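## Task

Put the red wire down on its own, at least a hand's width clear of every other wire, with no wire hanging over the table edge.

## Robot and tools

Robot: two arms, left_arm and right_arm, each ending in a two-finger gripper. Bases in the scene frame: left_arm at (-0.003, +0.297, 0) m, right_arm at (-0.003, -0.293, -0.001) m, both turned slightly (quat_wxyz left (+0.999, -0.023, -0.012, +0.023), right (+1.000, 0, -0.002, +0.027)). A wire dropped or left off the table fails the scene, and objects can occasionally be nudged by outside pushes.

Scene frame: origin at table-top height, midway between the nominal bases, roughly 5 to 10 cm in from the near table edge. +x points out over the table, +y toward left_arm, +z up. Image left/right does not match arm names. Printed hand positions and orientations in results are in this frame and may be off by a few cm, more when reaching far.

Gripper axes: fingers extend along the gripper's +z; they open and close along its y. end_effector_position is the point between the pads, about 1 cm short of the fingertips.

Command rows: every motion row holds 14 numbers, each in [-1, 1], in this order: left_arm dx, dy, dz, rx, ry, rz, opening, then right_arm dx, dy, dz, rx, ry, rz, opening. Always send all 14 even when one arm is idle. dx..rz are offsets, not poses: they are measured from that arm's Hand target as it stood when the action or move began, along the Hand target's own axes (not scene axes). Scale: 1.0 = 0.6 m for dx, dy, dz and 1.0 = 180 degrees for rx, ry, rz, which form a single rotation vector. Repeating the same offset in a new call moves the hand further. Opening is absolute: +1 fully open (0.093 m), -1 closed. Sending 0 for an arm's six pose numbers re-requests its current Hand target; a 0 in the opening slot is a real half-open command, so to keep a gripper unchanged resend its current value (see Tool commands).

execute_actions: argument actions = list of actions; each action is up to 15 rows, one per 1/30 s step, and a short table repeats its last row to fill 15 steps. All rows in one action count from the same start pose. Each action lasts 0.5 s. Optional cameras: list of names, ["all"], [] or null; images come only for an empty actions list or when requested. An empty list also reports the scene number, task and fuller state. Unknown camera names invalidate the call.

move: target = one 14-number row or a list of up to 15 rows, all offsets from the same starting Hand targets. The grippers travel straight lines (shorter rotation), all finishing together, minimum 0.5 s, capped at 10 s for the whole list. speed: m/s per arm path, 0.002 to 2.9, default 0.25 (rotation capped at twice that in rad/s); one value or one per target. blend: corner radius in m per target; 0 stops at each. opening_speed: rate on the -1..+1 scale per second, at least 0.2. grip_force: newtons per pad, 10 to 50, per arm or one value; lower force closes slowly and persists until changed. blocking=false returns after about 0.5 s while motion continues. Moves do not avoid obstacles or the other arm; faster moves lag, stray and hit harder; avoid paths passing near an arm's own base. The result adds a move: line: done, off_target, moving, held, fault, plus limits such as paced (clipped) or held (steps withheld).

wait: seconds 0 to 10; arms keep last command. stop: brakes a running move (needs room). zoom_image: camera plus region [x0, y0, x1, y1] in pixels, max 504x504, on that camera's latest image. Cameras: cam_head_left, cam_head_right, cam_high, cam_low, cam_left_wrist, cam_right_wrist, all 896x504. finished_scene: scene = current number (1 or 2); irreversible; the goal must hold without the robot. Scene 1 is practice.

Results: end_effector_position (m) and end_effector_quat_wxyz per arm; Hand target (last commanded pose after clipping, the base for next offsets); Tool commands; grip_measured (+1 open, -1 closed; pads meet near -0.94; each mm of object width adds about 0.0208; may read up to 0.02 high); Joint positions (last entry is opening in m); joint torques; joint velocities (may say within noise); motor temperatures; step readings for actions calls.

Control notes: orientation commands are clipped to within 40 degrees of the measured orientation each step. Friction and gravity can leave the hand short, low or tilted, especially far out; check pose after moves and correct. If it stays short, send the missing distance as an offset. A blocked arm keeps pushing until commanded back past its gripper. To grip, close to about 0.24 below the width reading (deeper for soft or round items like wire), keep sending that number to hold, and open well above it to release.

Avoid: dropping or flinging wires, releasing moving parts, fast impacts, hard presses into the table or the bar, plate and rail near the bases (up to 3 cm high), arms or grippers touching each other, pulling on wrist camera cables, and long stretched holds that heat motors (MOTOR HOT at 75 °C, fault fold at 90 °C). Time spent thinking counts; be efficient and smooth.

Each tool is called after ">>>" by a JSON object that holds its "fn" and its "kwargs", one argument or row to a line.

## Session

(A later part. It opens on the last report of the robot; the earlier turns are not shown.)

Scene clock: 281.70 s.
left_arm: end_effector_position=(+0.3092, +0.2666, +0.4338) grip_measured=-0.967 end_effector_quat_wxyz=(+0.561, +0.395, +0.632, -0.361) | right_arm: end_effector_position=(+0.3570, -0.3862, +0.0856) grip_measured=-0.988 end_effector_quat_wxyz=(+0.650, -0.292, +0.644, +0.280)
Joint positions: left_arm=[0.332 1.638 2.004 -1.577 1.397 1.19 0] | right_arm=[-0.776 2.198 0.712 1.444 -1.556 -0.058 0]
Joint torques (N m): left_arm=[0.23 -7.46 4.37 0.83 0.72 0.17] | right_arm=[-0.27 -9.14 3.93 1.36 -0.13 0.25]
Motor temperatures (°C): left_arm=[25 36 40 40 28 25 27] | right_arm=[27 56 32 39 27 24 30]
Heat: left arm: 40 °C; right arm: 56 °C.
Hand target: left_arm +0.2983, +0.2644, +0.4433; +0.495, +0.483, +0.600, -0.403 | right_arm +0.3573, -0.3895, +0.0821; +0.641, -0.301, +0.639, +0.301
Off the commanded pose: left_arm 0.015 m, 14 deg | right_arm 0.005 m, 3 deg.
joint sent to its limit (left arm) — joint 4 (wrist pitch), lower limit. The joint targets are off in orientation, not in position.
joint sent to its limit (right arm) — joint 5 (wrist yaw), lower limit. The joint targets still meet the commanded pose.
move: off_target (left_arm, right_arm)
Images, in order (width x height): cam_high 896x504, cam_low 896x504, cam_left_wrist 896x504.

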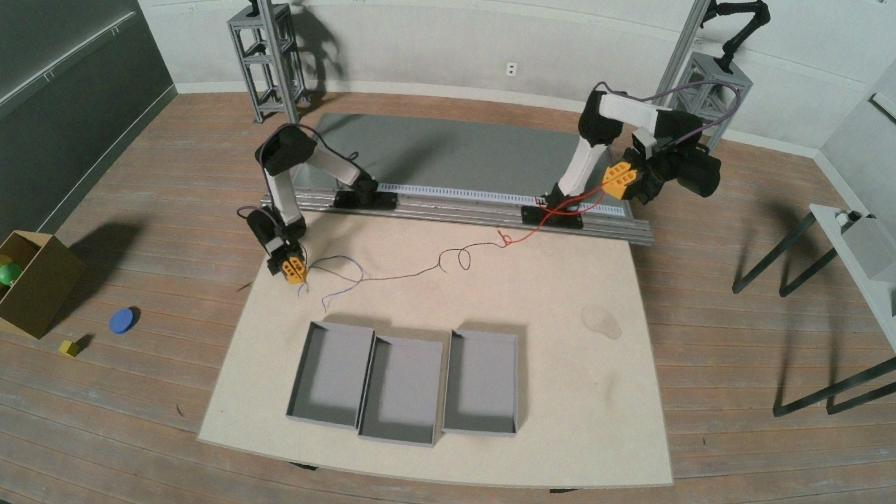

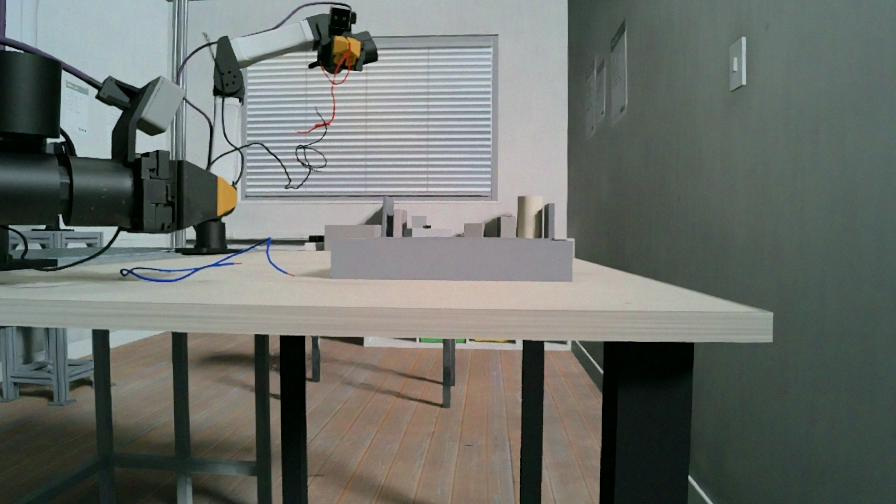

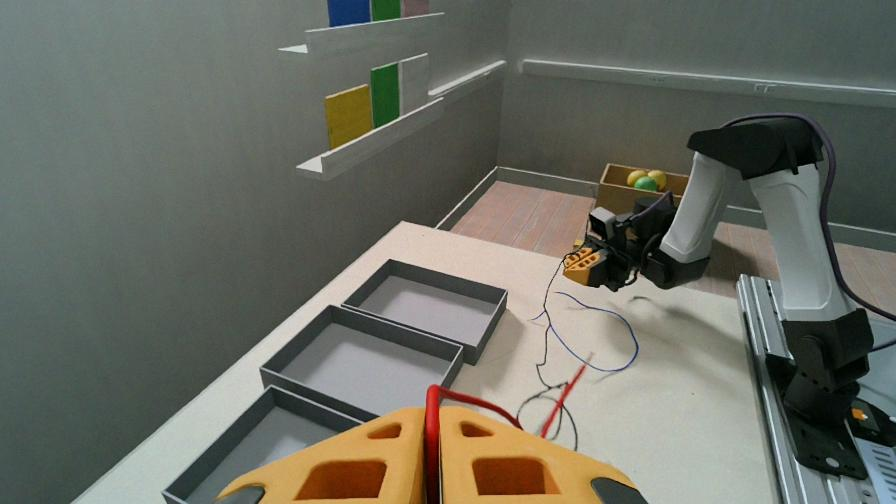

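>>> {"fn": "move", "kwargs": {
  "target": [0.0,0.01,-0.05,0,0,0,-1,0.05,-0.06,-0.06,0,0,0,-1],
  "cameras": ["cam_high","cam_low","cam_left_wrist","cam_head_left"],
  "speed": 0.05
}}

>>> {"fn": "zoom_image", "kwargs": {
  "camera": "cam_high",
  "region": [360, 180, 540, 300]
}}

>>> {"fn": "zoom_image", "kwargs": {
  "camera": "cam_low",
  "region": [200, 0, 420, 220]
}}

Scene clock: 288.47 s.
left_arm: end_effector_position=(+0.3089, +0.2976, +0.4400) grip_measured=-0.967 end_effector_quat_wxyz=(+0.589, +0.363, +0.638, -0.338) | right_arm: end_effector_position=(+0.3627, -0.4363, +0.0558) grip_measured=-0.988 end_effector_quat_wxyz=(+0.658, -0.252, +0.660, +0.260)
Joint positions: left_arm=[0.436 1.63 2.004 -1.577 1.433 1.199 0] | right_arm=[-0.87 2.347 0.834 1.442 -1.558 -0.058 0]
Joint torques (N m): left_arm=[0.31 -7.51 4.14 0.81 0.7 0.16] | right_arm=[-0.61 -9.95 3.99 1.51 -0.17 -0.01]
Motor temperatures (°C): left_arm=[25 37 39 39 28 25 27] | right_arm=[27 55 32 38 27 24 30]
Heat: left arm: 39 °C; right arm: 55 °C.
Hand target: left_arm +0.2980, +0.2945, +0.4488; +0.495, +0.483, +0.600, -0.403 | right_arm +0.3622, -0.4402, +0.0521; +0.641, -0.301, +0.639, +0.301
Off the commanded pose: left_arm 0.014 m, 19 deg | right_arm 0.005 m, 8 deg.
joint sent to its limit (left arm) — joint 4 (wrist pitch), lower limit. The joint targets are off in orientation, not in position.
joint sent to its limit (right arm) — joint 5 (wrist yaw), lower limit. The joint targets are off in orientation, not in position.
move: off_target (left_arm, right_arm)
Images, in order (width x height): cam_head_left 896x504, cam_high 896x504, cam_low 896x504, cam_left_wrist 896x504.

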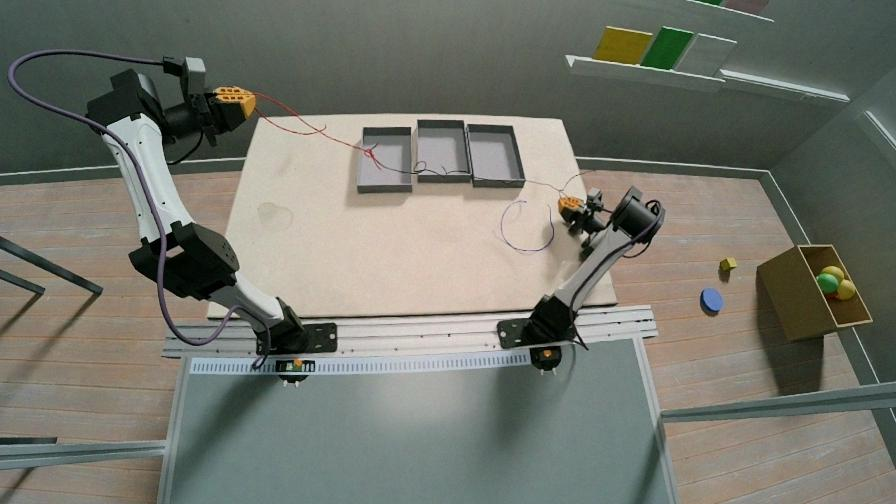

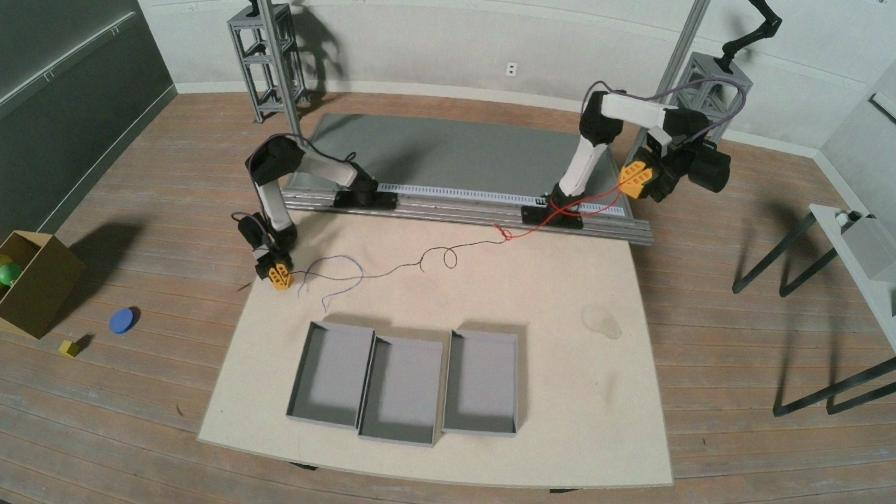

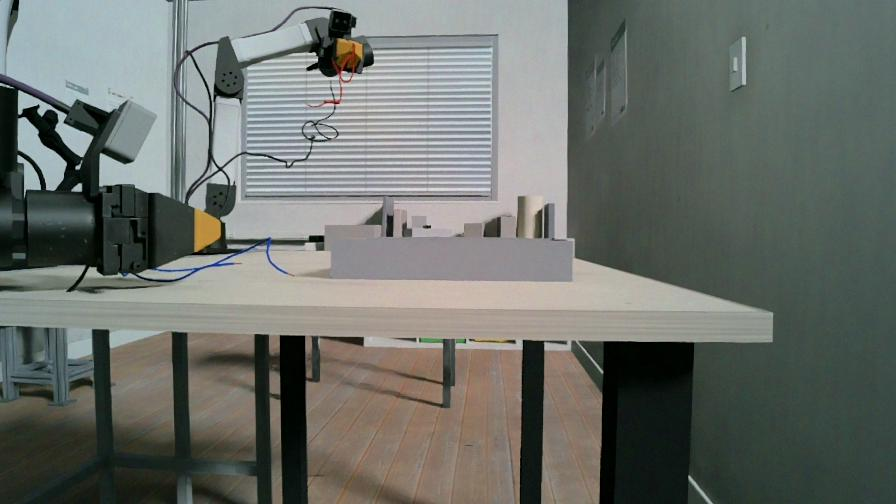

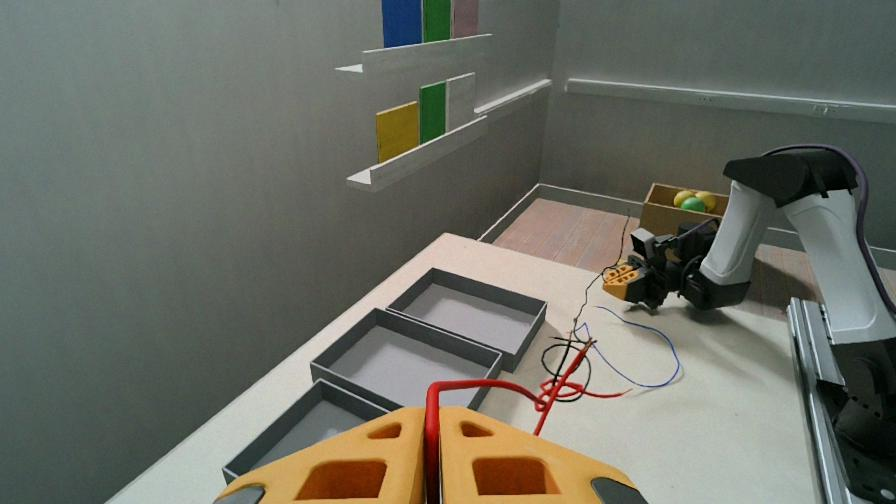

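Scaled by 2.800 from the camera's 896x504 image, which has a finer 1280x720 frame.

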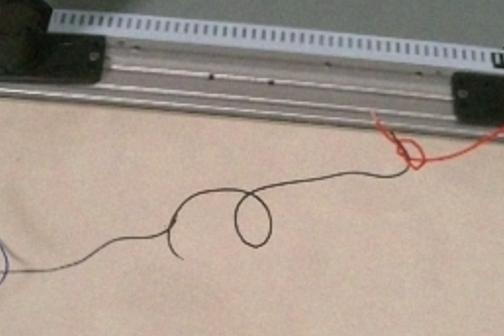

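Scaled by 2.291 from the camera's 896x504 image, which has a finer 1280x720 frame.

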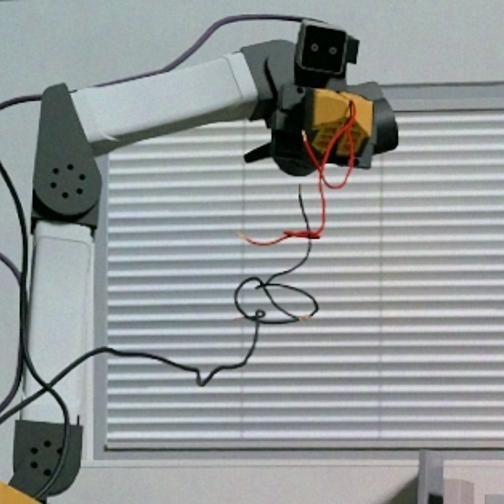

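>>> {"fn": "move", "kwargs": {
  "target": [0.069,0.195,-0.1,0,0,0,-1,0,0,0,0,0,0,-1],
  "cameras": ["cam_high","cam_low","cam_left_wrist","cam_head_left"],
  "speed": 0.07
}}

>>> {"fn": "zoom_image", "kwargs": {
  "camera": "cam_high",
  "region": [400, 180, 640, 340]
}}

>>> {"fn": "zoom_image", "kwargs": {
  "camera": "cam_low",
  "region": [240, 0, 460, 220]
}}

Scene clock: 297.77 s.
left_arm: end_effector_position=(+0.3978, +0.3825, +0.4142) grip_measured=-0.967 end_effector_quat_wxyz=(+0.619, +0.346, +0.636, -0.307) | right_arm: end_effector_position=(+0.3627, -0.4363, +0.0558) grip_measured=-0.988 end_effector_quat_wxyz=(+0.658, -0.252, +0.660, +0.260)
Joint positions: left_arm=[0.529 2.052 2.427 -1.579 1.466 1.246 0] | right_arm=[-0.87 2.347 0.834 1.442 -1.558 -0.058 0]
Joint torques (N m): left_arm=[0.1 -7.24 6.69 0.83 0.7 -0.11] | right_arm=[-0.4 -9.85 3.97 1.48 -0.15 0.02]
Motor temperatures (°C): left_arm=[25 37 39 37 28 25 27] | right_arm=[27 56 32 38 27 24 30]
Heat: left arm: 39 °C; right arm: 56 °C.
Hand target: left_arm +0.3983, +0.3841, +0.4187; +0.495, +0.483, +0.600, -0.403 | right_arm +0.3622, -0.4402, +0.0521; +0.641, -0.301, +0.639, +0.301
Off the commanded pose: left_arm 0.005 m, 24 deg | right_arm 0.005 m, 8 deg.
joint sent to its limit (left arm) — joint 4 (wrist pitch), lower limit. The joint targets are off in orientation, not in position.
joint sent to its limit (right arm) — joint 5 (wrist yaw), lower limit. The joint targets are off in orientation, not in position.
move: off_target (left_arm, right_arm)
Images, in order (width x height): cam_head_left 896x504, cam_high 896x504, cam_low 896x504, cam_left_wrist 896x504.

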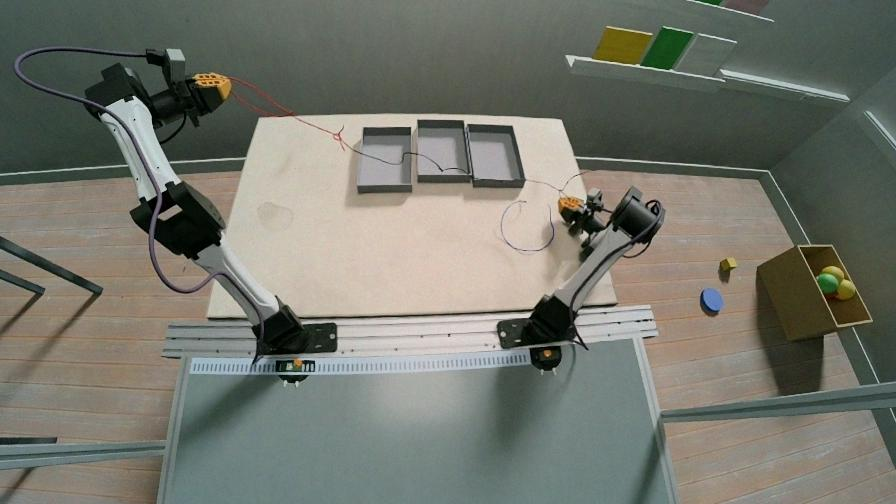

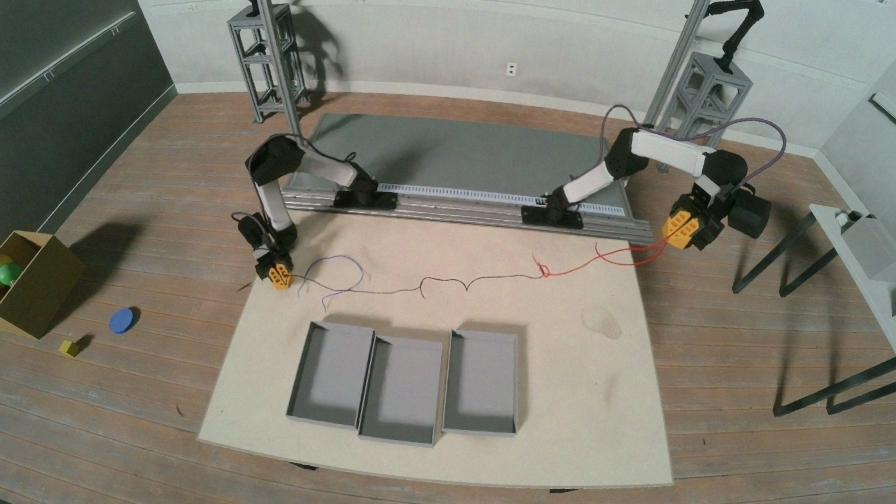

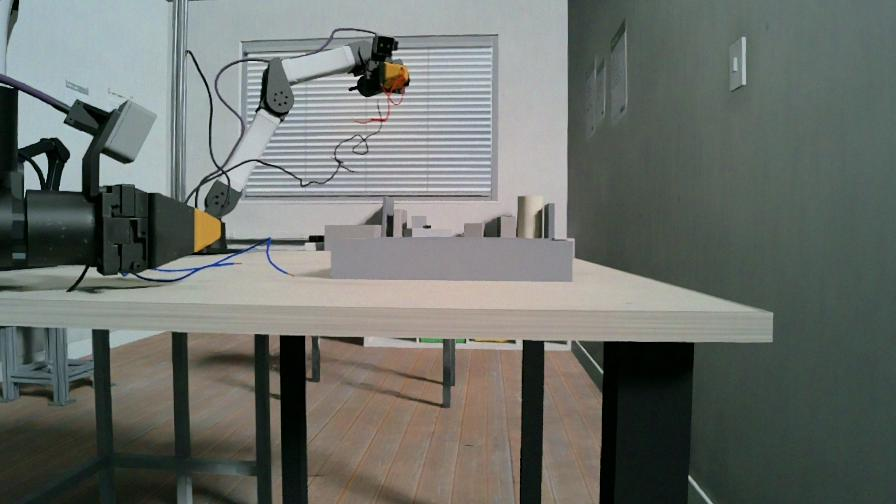

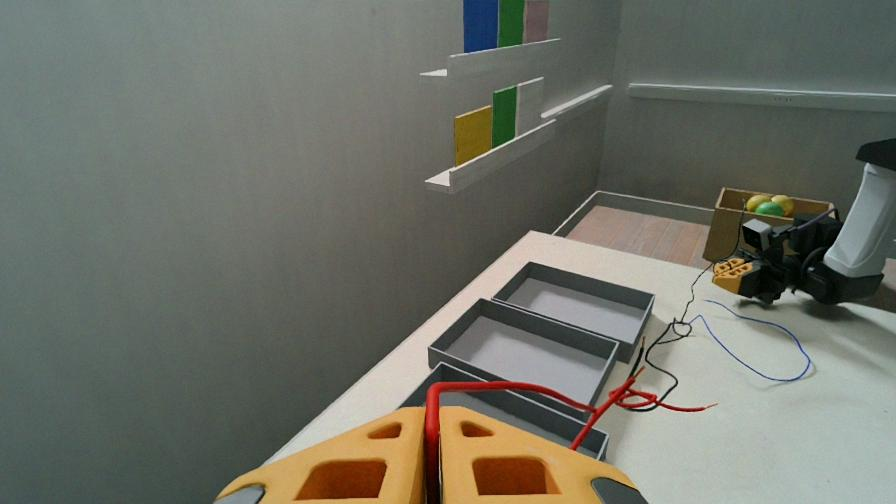

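Scaled by 2.100 from the camera's 896x504 image, which has a finer 1280x720 frame.

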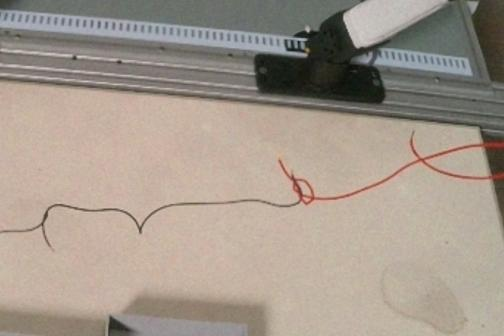

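Scaled by 2.291 from the camera's 896x504 image, which has a finer 1280x720 frame.

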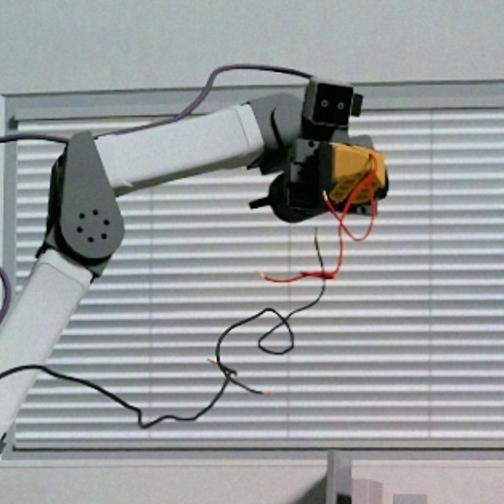

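>>> {"fn": "move", "kwargs": {
  "target": [-0.042,0.028,-0.14,0,0,0,-1,0,0,0,0,0,0,-1],
  "cameras": ["cam_high","cam_low","cam_left_wrist"],
  "speed": 0.07
}}

>>> {"fn": "zoom_image", "kwargs": {
  "camera": "cam_high",
  "region": [400, 180, 640, 340]
}}

>>> {"fn": "zoom_image", "kwargs": {
  "camera": "cam_low",
  "region": [240, 0, 460, 220]
}}

Scene clock: 308.60 s.
left_arm: end_effector_position=(+0.3977, +0.4622, +0.4566) grip_measured=-0.967 end_effector_quat_wxyz=(+0.662, +0.286, +0.634, -0.278) | right_arm: end_effector_position=(+0.3627, -0.4363, +0.0558) grip_measured=-0.988 end_effector_quat_wxyz=(+0.658, -0.252, +0.660, +0.260)
Joint positions: left_arm=[0.687 2.232 2.838 -1.426 1.548 0.86 0] | right_arm=[-0.87 2.347 0.834 1.442 -1.558 -0.058 0]
Joint torques (N m): left_arm=[-0.05 -7.87 5.67 1.49 0.58 -0.12] | right_arm=[-0.57 -10.14 3.75 1.48 -0.12 0.05]
Motor temperatures (°C): left_arm=[25 39 39 37 28 25 27] | right_arm=[27 56 33 38 27 24 30]
Heat: left arm: 39 °C; right arm: 56 °C.
Hand target: left_arm +0.3986, +0.4638, +0.4589; +0.495, +0.483, +0.600, -0.403 | right_arm +0.3622, -0.4402, +0.0521; +0.641, -0.301, +0.639, +0.301
Off the commanded pose: left_arm 0.003 m, 33 deg | right_arm 0.005 m, 8 deg.
joint sent to its limit (left arm) — joint 5 (wrist yaw), upper limit. The joint targets are off in orientation, not in position.
joint sent to its limit (right arm) — joint 5 (wrist yaw), lower limit. The joint targets are off in orientation, not in position.
move: off_target (left_arm, right_arm)
Images, in order (width x height): cam_high 896x504, cam_low 896x504, cam_left_wrist 896x504.

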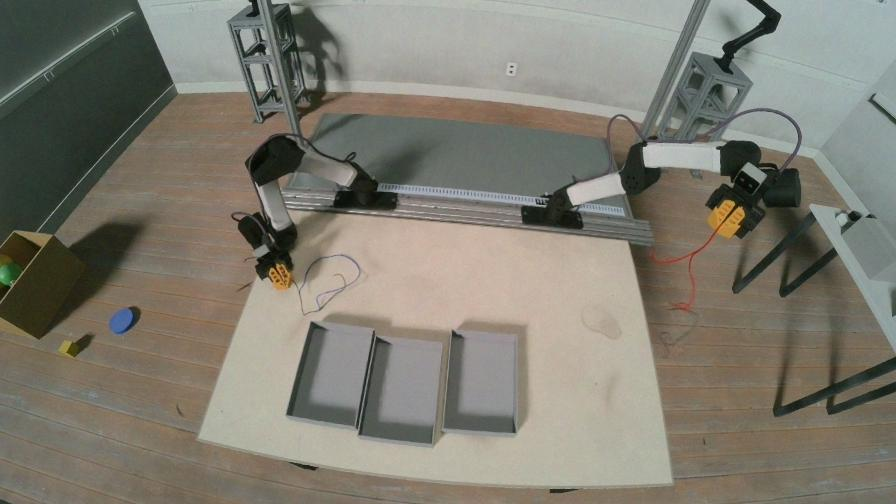

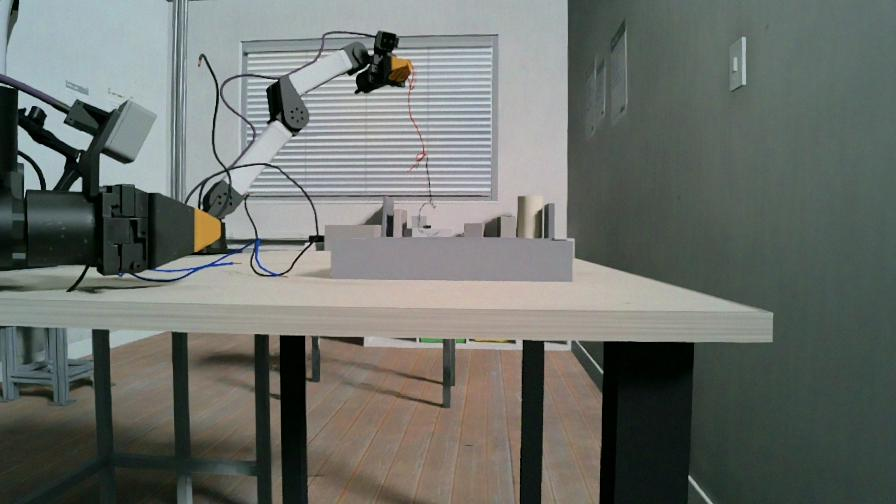

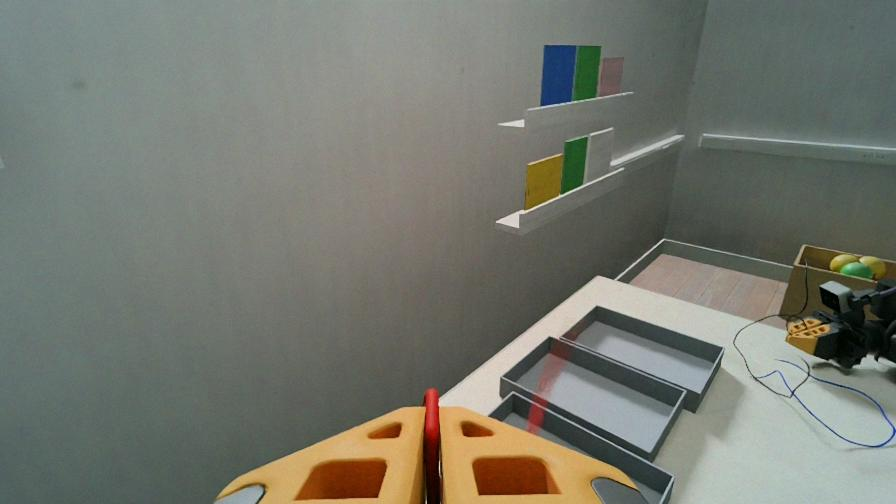

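Scaled by 2.100 from the camera's 896x504 image, which has a finer 1280x720 frame.

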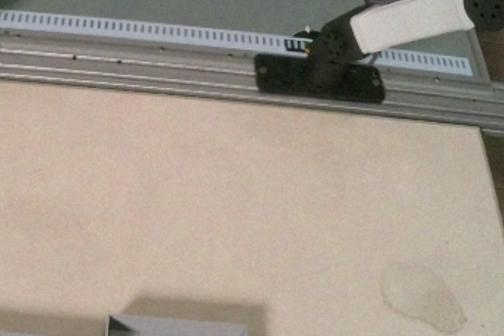

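Scaled by 2.291 from the camera's 896x504 image, which has a finer 1280x720 frame.

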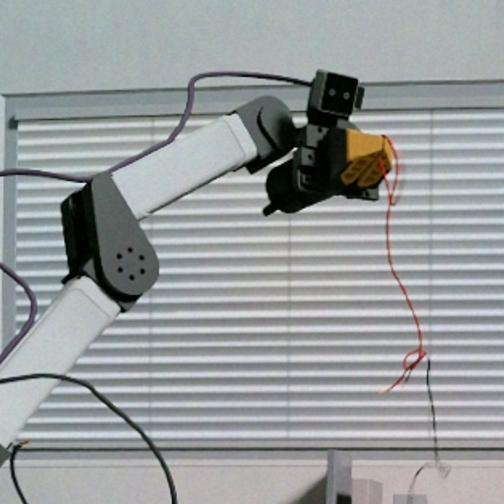

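>>> {"fn": "move", "kwargs": {
  "target": [
    [-0.067,-0.303,0.622,0,0,0,-1,0.01,0.16,0.19,0,0,0,-1],
    [-0.067,-0.303,0.622,0,0,0,-1,0.01,0.16,0.19,0,0,0,-0.3]
  ],
  "cameras": ["cam_high","cam_head_left","cam_low","cam_left_wrist","cam_right_wrist"],
  "speed": 0.15,
  "opening_speed": 0.7
}}

>>> {"fn": "zoom_image", "kwargs": {
  "camera": "cam_high",
  "region": [280, 180, 530, 340]
}}

>>> {"fn": "zoom_image", "kwargs": {
  "camera": "cam_low",
  "region": [200, 0, 420, 220]
}}

Scene clock: 319.60 s.
left_arm: end_effector_position=(+0.3007, +0.0607, +0.4256) grip_measured=-0.967 end_effector_quat_wxyz=(+0.486, +0.482, +0.605, -0.406) | right_arm: end_effector_position=(+0.3598, -0.2926, +0.0404) grip_measured=-0.302 end_effector_quat_wxyz=(+0.612, -0.292, +0.659, +0.325)
Joint positions: left_arm=[-0.373 1.502 1.691 -0.658 0.995 0.364 0] | right_arm=[-0.525 2.283 0.574 1.496 -1.372 -0.136 0.031]
Joint torques (N m): left_arm=[-0.59 -5.9 5.18 2.23 0.17 -0.13] | right_arm=[0.73 -9.89 1.16 2.39 0.08 0.12]
Motor temperatures (°C): left_arm=[25 41 39 37 28 25 27] | right_arm=[27 56 32 38 27 24 30]
Heat: left arm: 41 °C; right arm: 56 °C.
Hand target: left_arm +0.2991, +0.0597, +0.4300; +0.495, +0.483, +0.600, -0.403 | right_arm +0.3609, -0.2913, +0.0462; +0.641, -0.301, +0.639, +0.301
Off the commanded pose: left_arm 0.005 m, 1 deg | right_arm 0.006 m, 5 deg.
joint sent to its limit (right arm) — joint 4 (wrist pitch), upper limit. The joint targets still meet the commanded pose.
move: off_target (right_arm); target 2's new opening was sent with right_arm's hand 0.012 m and 5 deg from that target
Images, in order (width x height): cam_head_left 896x504, cam_high 896x504, cam_low 896x504, cam_left_wrist 896x504, cam_right_wrist 896x504.

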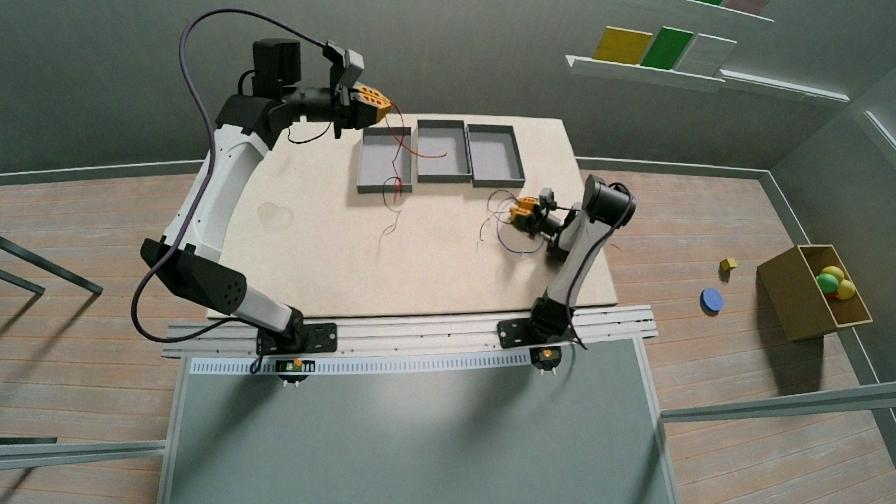

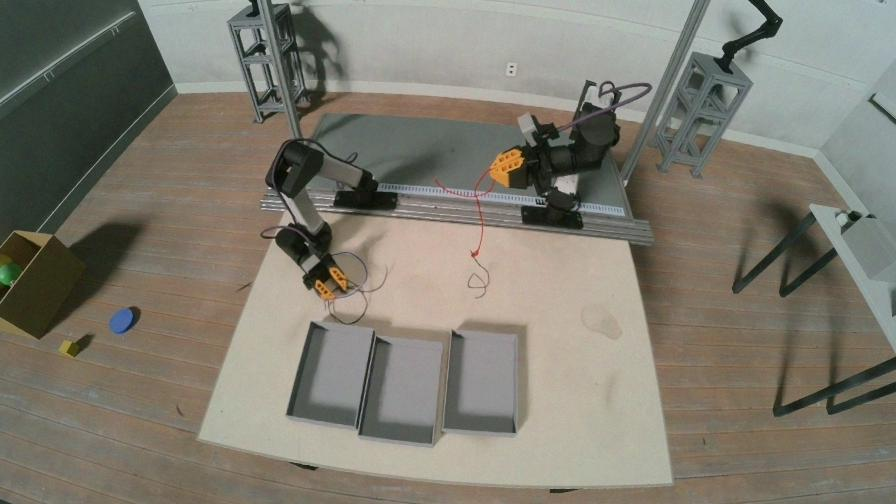

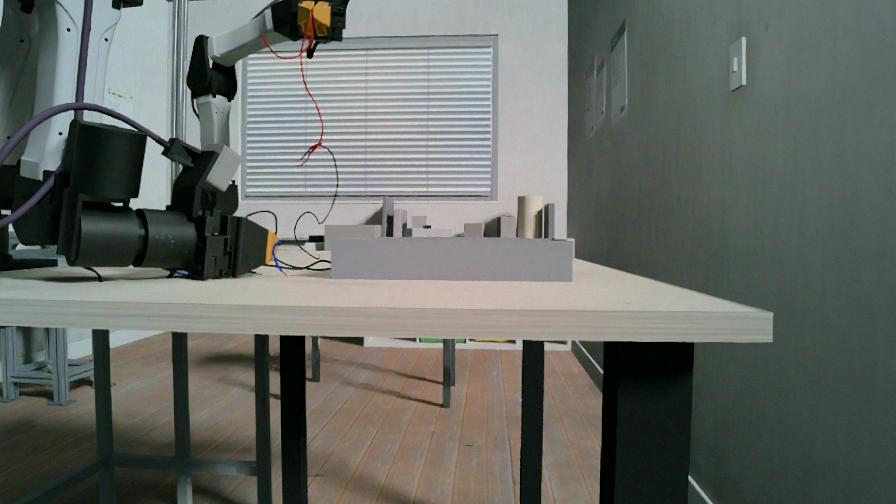

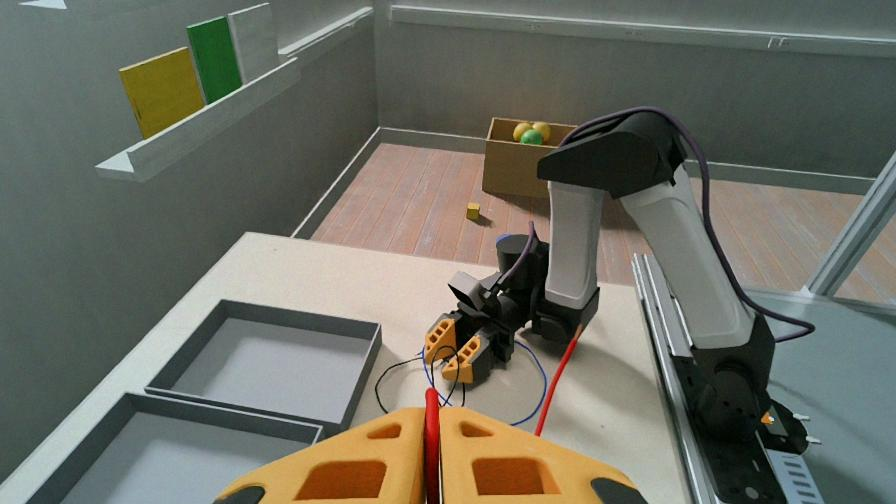

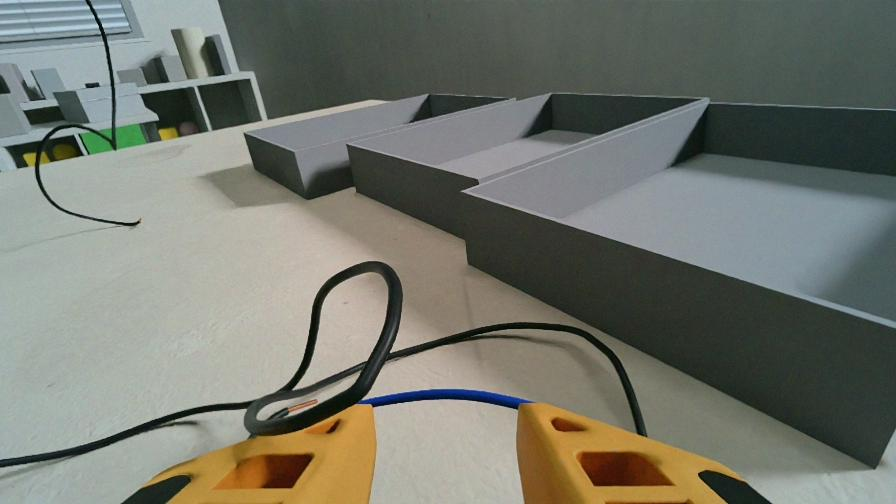

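Scaled by 2.016 from the camera's 896x504 image, which has a finer 1280x720 frame.

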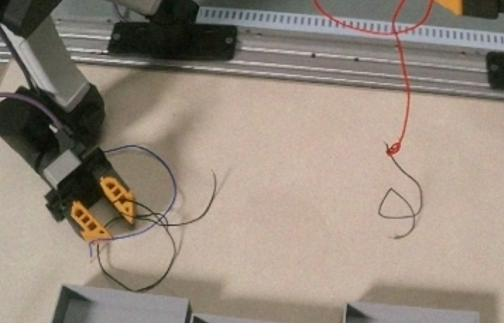

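Scaled by 2.291 from the camera's 896x504 image, which has a finer 1280x720 frame.

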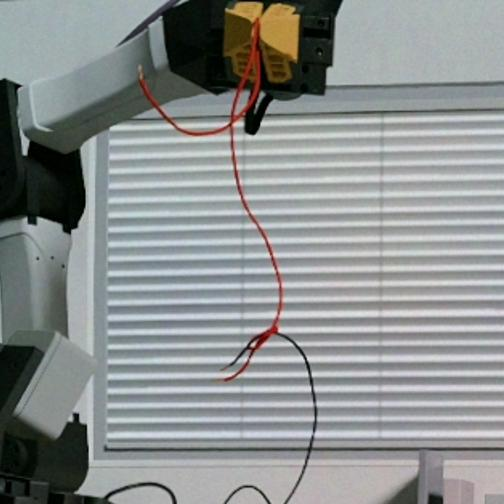

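>>> {"fn": "move", "kwargs": {
  "target": [
    [0,0,0,0,0,0,-1,0,0,-0.06,0,0,0,-0.3],
    [0,0,0,0,0,0,-1,-0.17,0,-0.06,0,0,0,-0.3],
    [0,0,0,0,0,0,-1,-0.167,0.266,0.28,-0.22,0,0,0.2]
  ],
  "blend": [0.01,0.02,0],
  "cameras": ["cam_high","cam_low","cam_right_wrist"],
  "speed": 0.15
}}

>>> {"fn": "zoom_image", "kwargs": {
  "camera": "cam_high",
  "region": [280, 180, 530, 340]
}}

Scene clock: 328.87 s.
left_arm: end_effector_position=(+0.3007, +0.0607, +0.4256) grip_measured=-0.967 end_effector_quat_wxyz=(+0.486, +0.482, +0.605, -0.406) | right_arm: end_effector_position=(+0.3376, -0.0621, +0.1482) grip_measured=+0.199 end_effector_quat_wxyz=(+0.495, -0.500, +0.499, +0.506)
Joint positions: left_arm=[-0.373 1.502 1.691 -0.658 0.995 0.364 0] | right_arm=[0.127 2.003 0.8 1.216 -1.404 0.026 0.055]
Joint torques (N m): left_arm=[-0.59 -5.96 5.18 2.21 0.17 -0.13] | right_arm=[0.47 -9.01 5.94 1.41 0.13 0]
Motor temperatures (°C): left_arm=[25 40 38 38 28 25 27] | right_arm=[27 55 32 39 27 24 30]
Heat: left arm: 40 °C; right arm: 55 °C.
Hand target: left_arm +0.2991, +0.0597, +0.4300; +0.495, +0.483, +0.600, -0.403 | right_arm +0.3448, -0.0601, +0.1465; +0.501, -0.501, +0.499, +0.499
Off the commanded pose: left_arm 0.005 m, 1 deg | right_arm 0.008 m, 1 deg.
move: done
Images, in order (width x height): cam_high 896x504, cam_low 896x504, cam_right_wrist 896x504.

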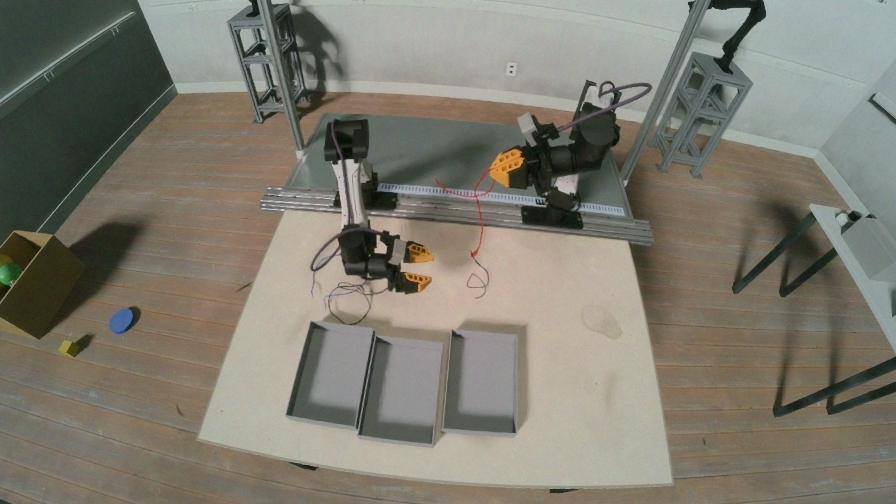

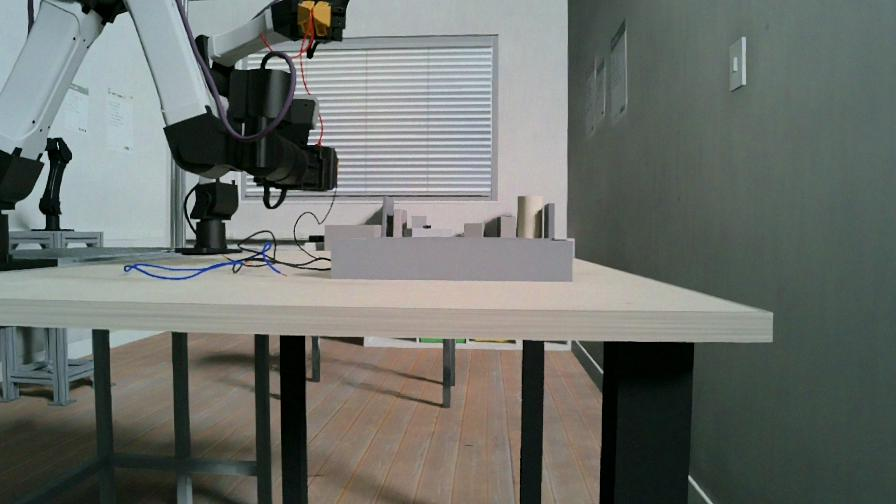

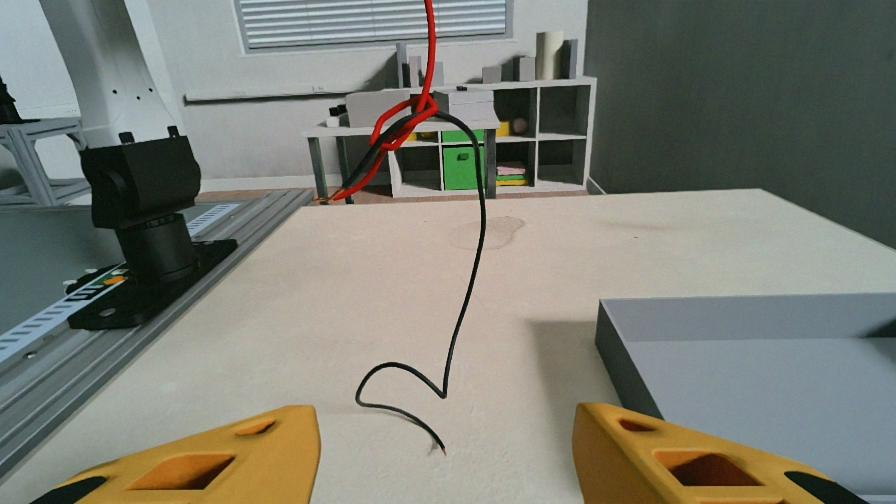

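Scaled by 2.016 from the camera's 896x504 image, which has a finer 1280x720 frame.

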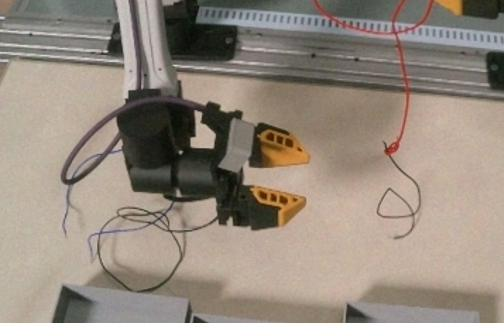

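>>> {"fn": "move", "kwargs": {
  "target": [0,0,0,0,0,0,-1,0.07,-0.012,0.18,0,0,0,0.2],
  "cameras": ["cam_high","cam_right_wrist"],
  "speed": 0.15
}}

>>> {"fn": "zoom_image", "kwargs": {
  "camera": "cam_high",
  "region": [380, 180, 560, 300]
}}

Scene clock: 333.67 s.
left_arm: end_effector_position=(+0.3007, +0.0607, +0.4256) grip_measured=-0.967 end_effector_quat_wxyz=(+0.486, +0.482, +0.605, -0.406) | right_arm: end_effector_position=(+0.3451, +0.0455, +0.1061) grip_measured=+0.199 end_effector_quat_wxyz=(+0.489, -0.500, +0.502, +0.509)
Joint positions: left_arm=[-0.373 1.502 1.691 -0.658 0.995 0.364 0] | right_arm=[0.397 2.237 0.981 1.245 -1.138 0.017 0.055]
Joint torques (N m): left_arm=[-0.58 -5.96 5.16 2.22 0.16 -0.12] | right_arm=[0.64 -10.93 5.71 1.78 0.11 0]
Heat: left arm: 40 °C; right arm: 54 °C.
Hand target: left_arm +0.2991, +0.0597, +0.4300; +0.495, +0.483, +0.600, -0.403 | right_arm +0.3521, +0.0480, +0.1045; +0.501, -0.501, +0.499, +0.499
Off the commanded pose: left_arm 0.005 m, 1 deg | right_arm 0.008 m, 2 deg.
move: done
Images, in order (width x height): cam_high 896x504, cam_right_wrist 896x504.

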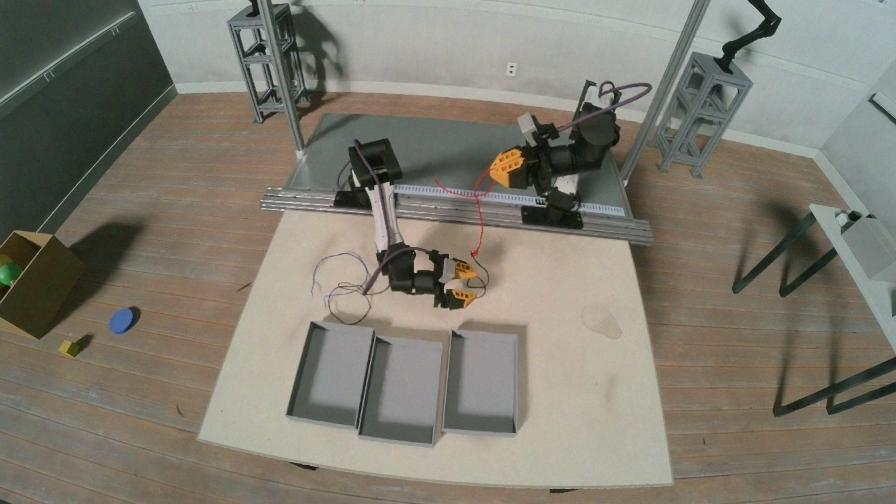

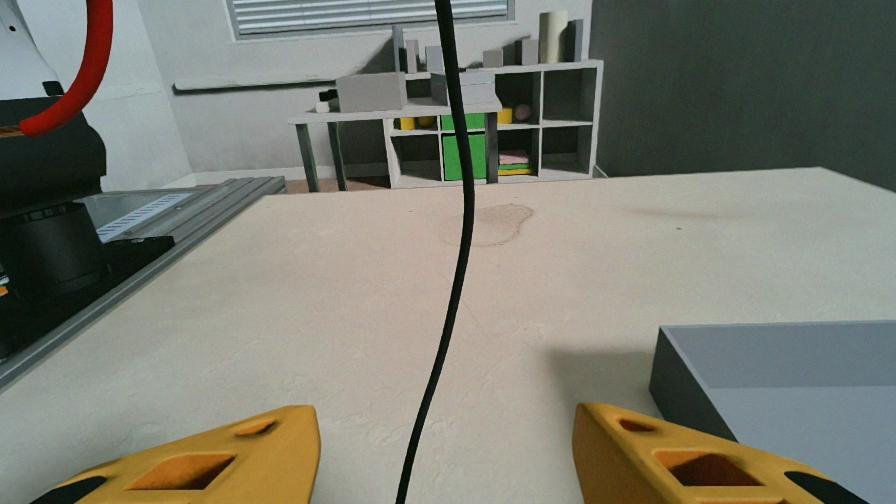

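Scaled by 2.800 from the camera's 896x504 image, which has a finer 1280x720 frame.

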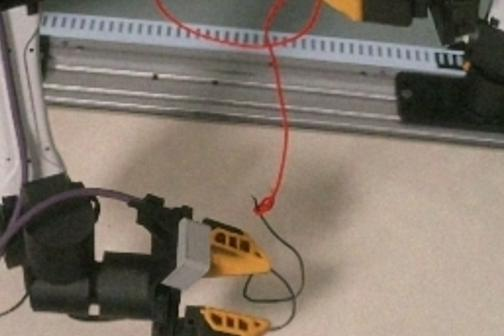

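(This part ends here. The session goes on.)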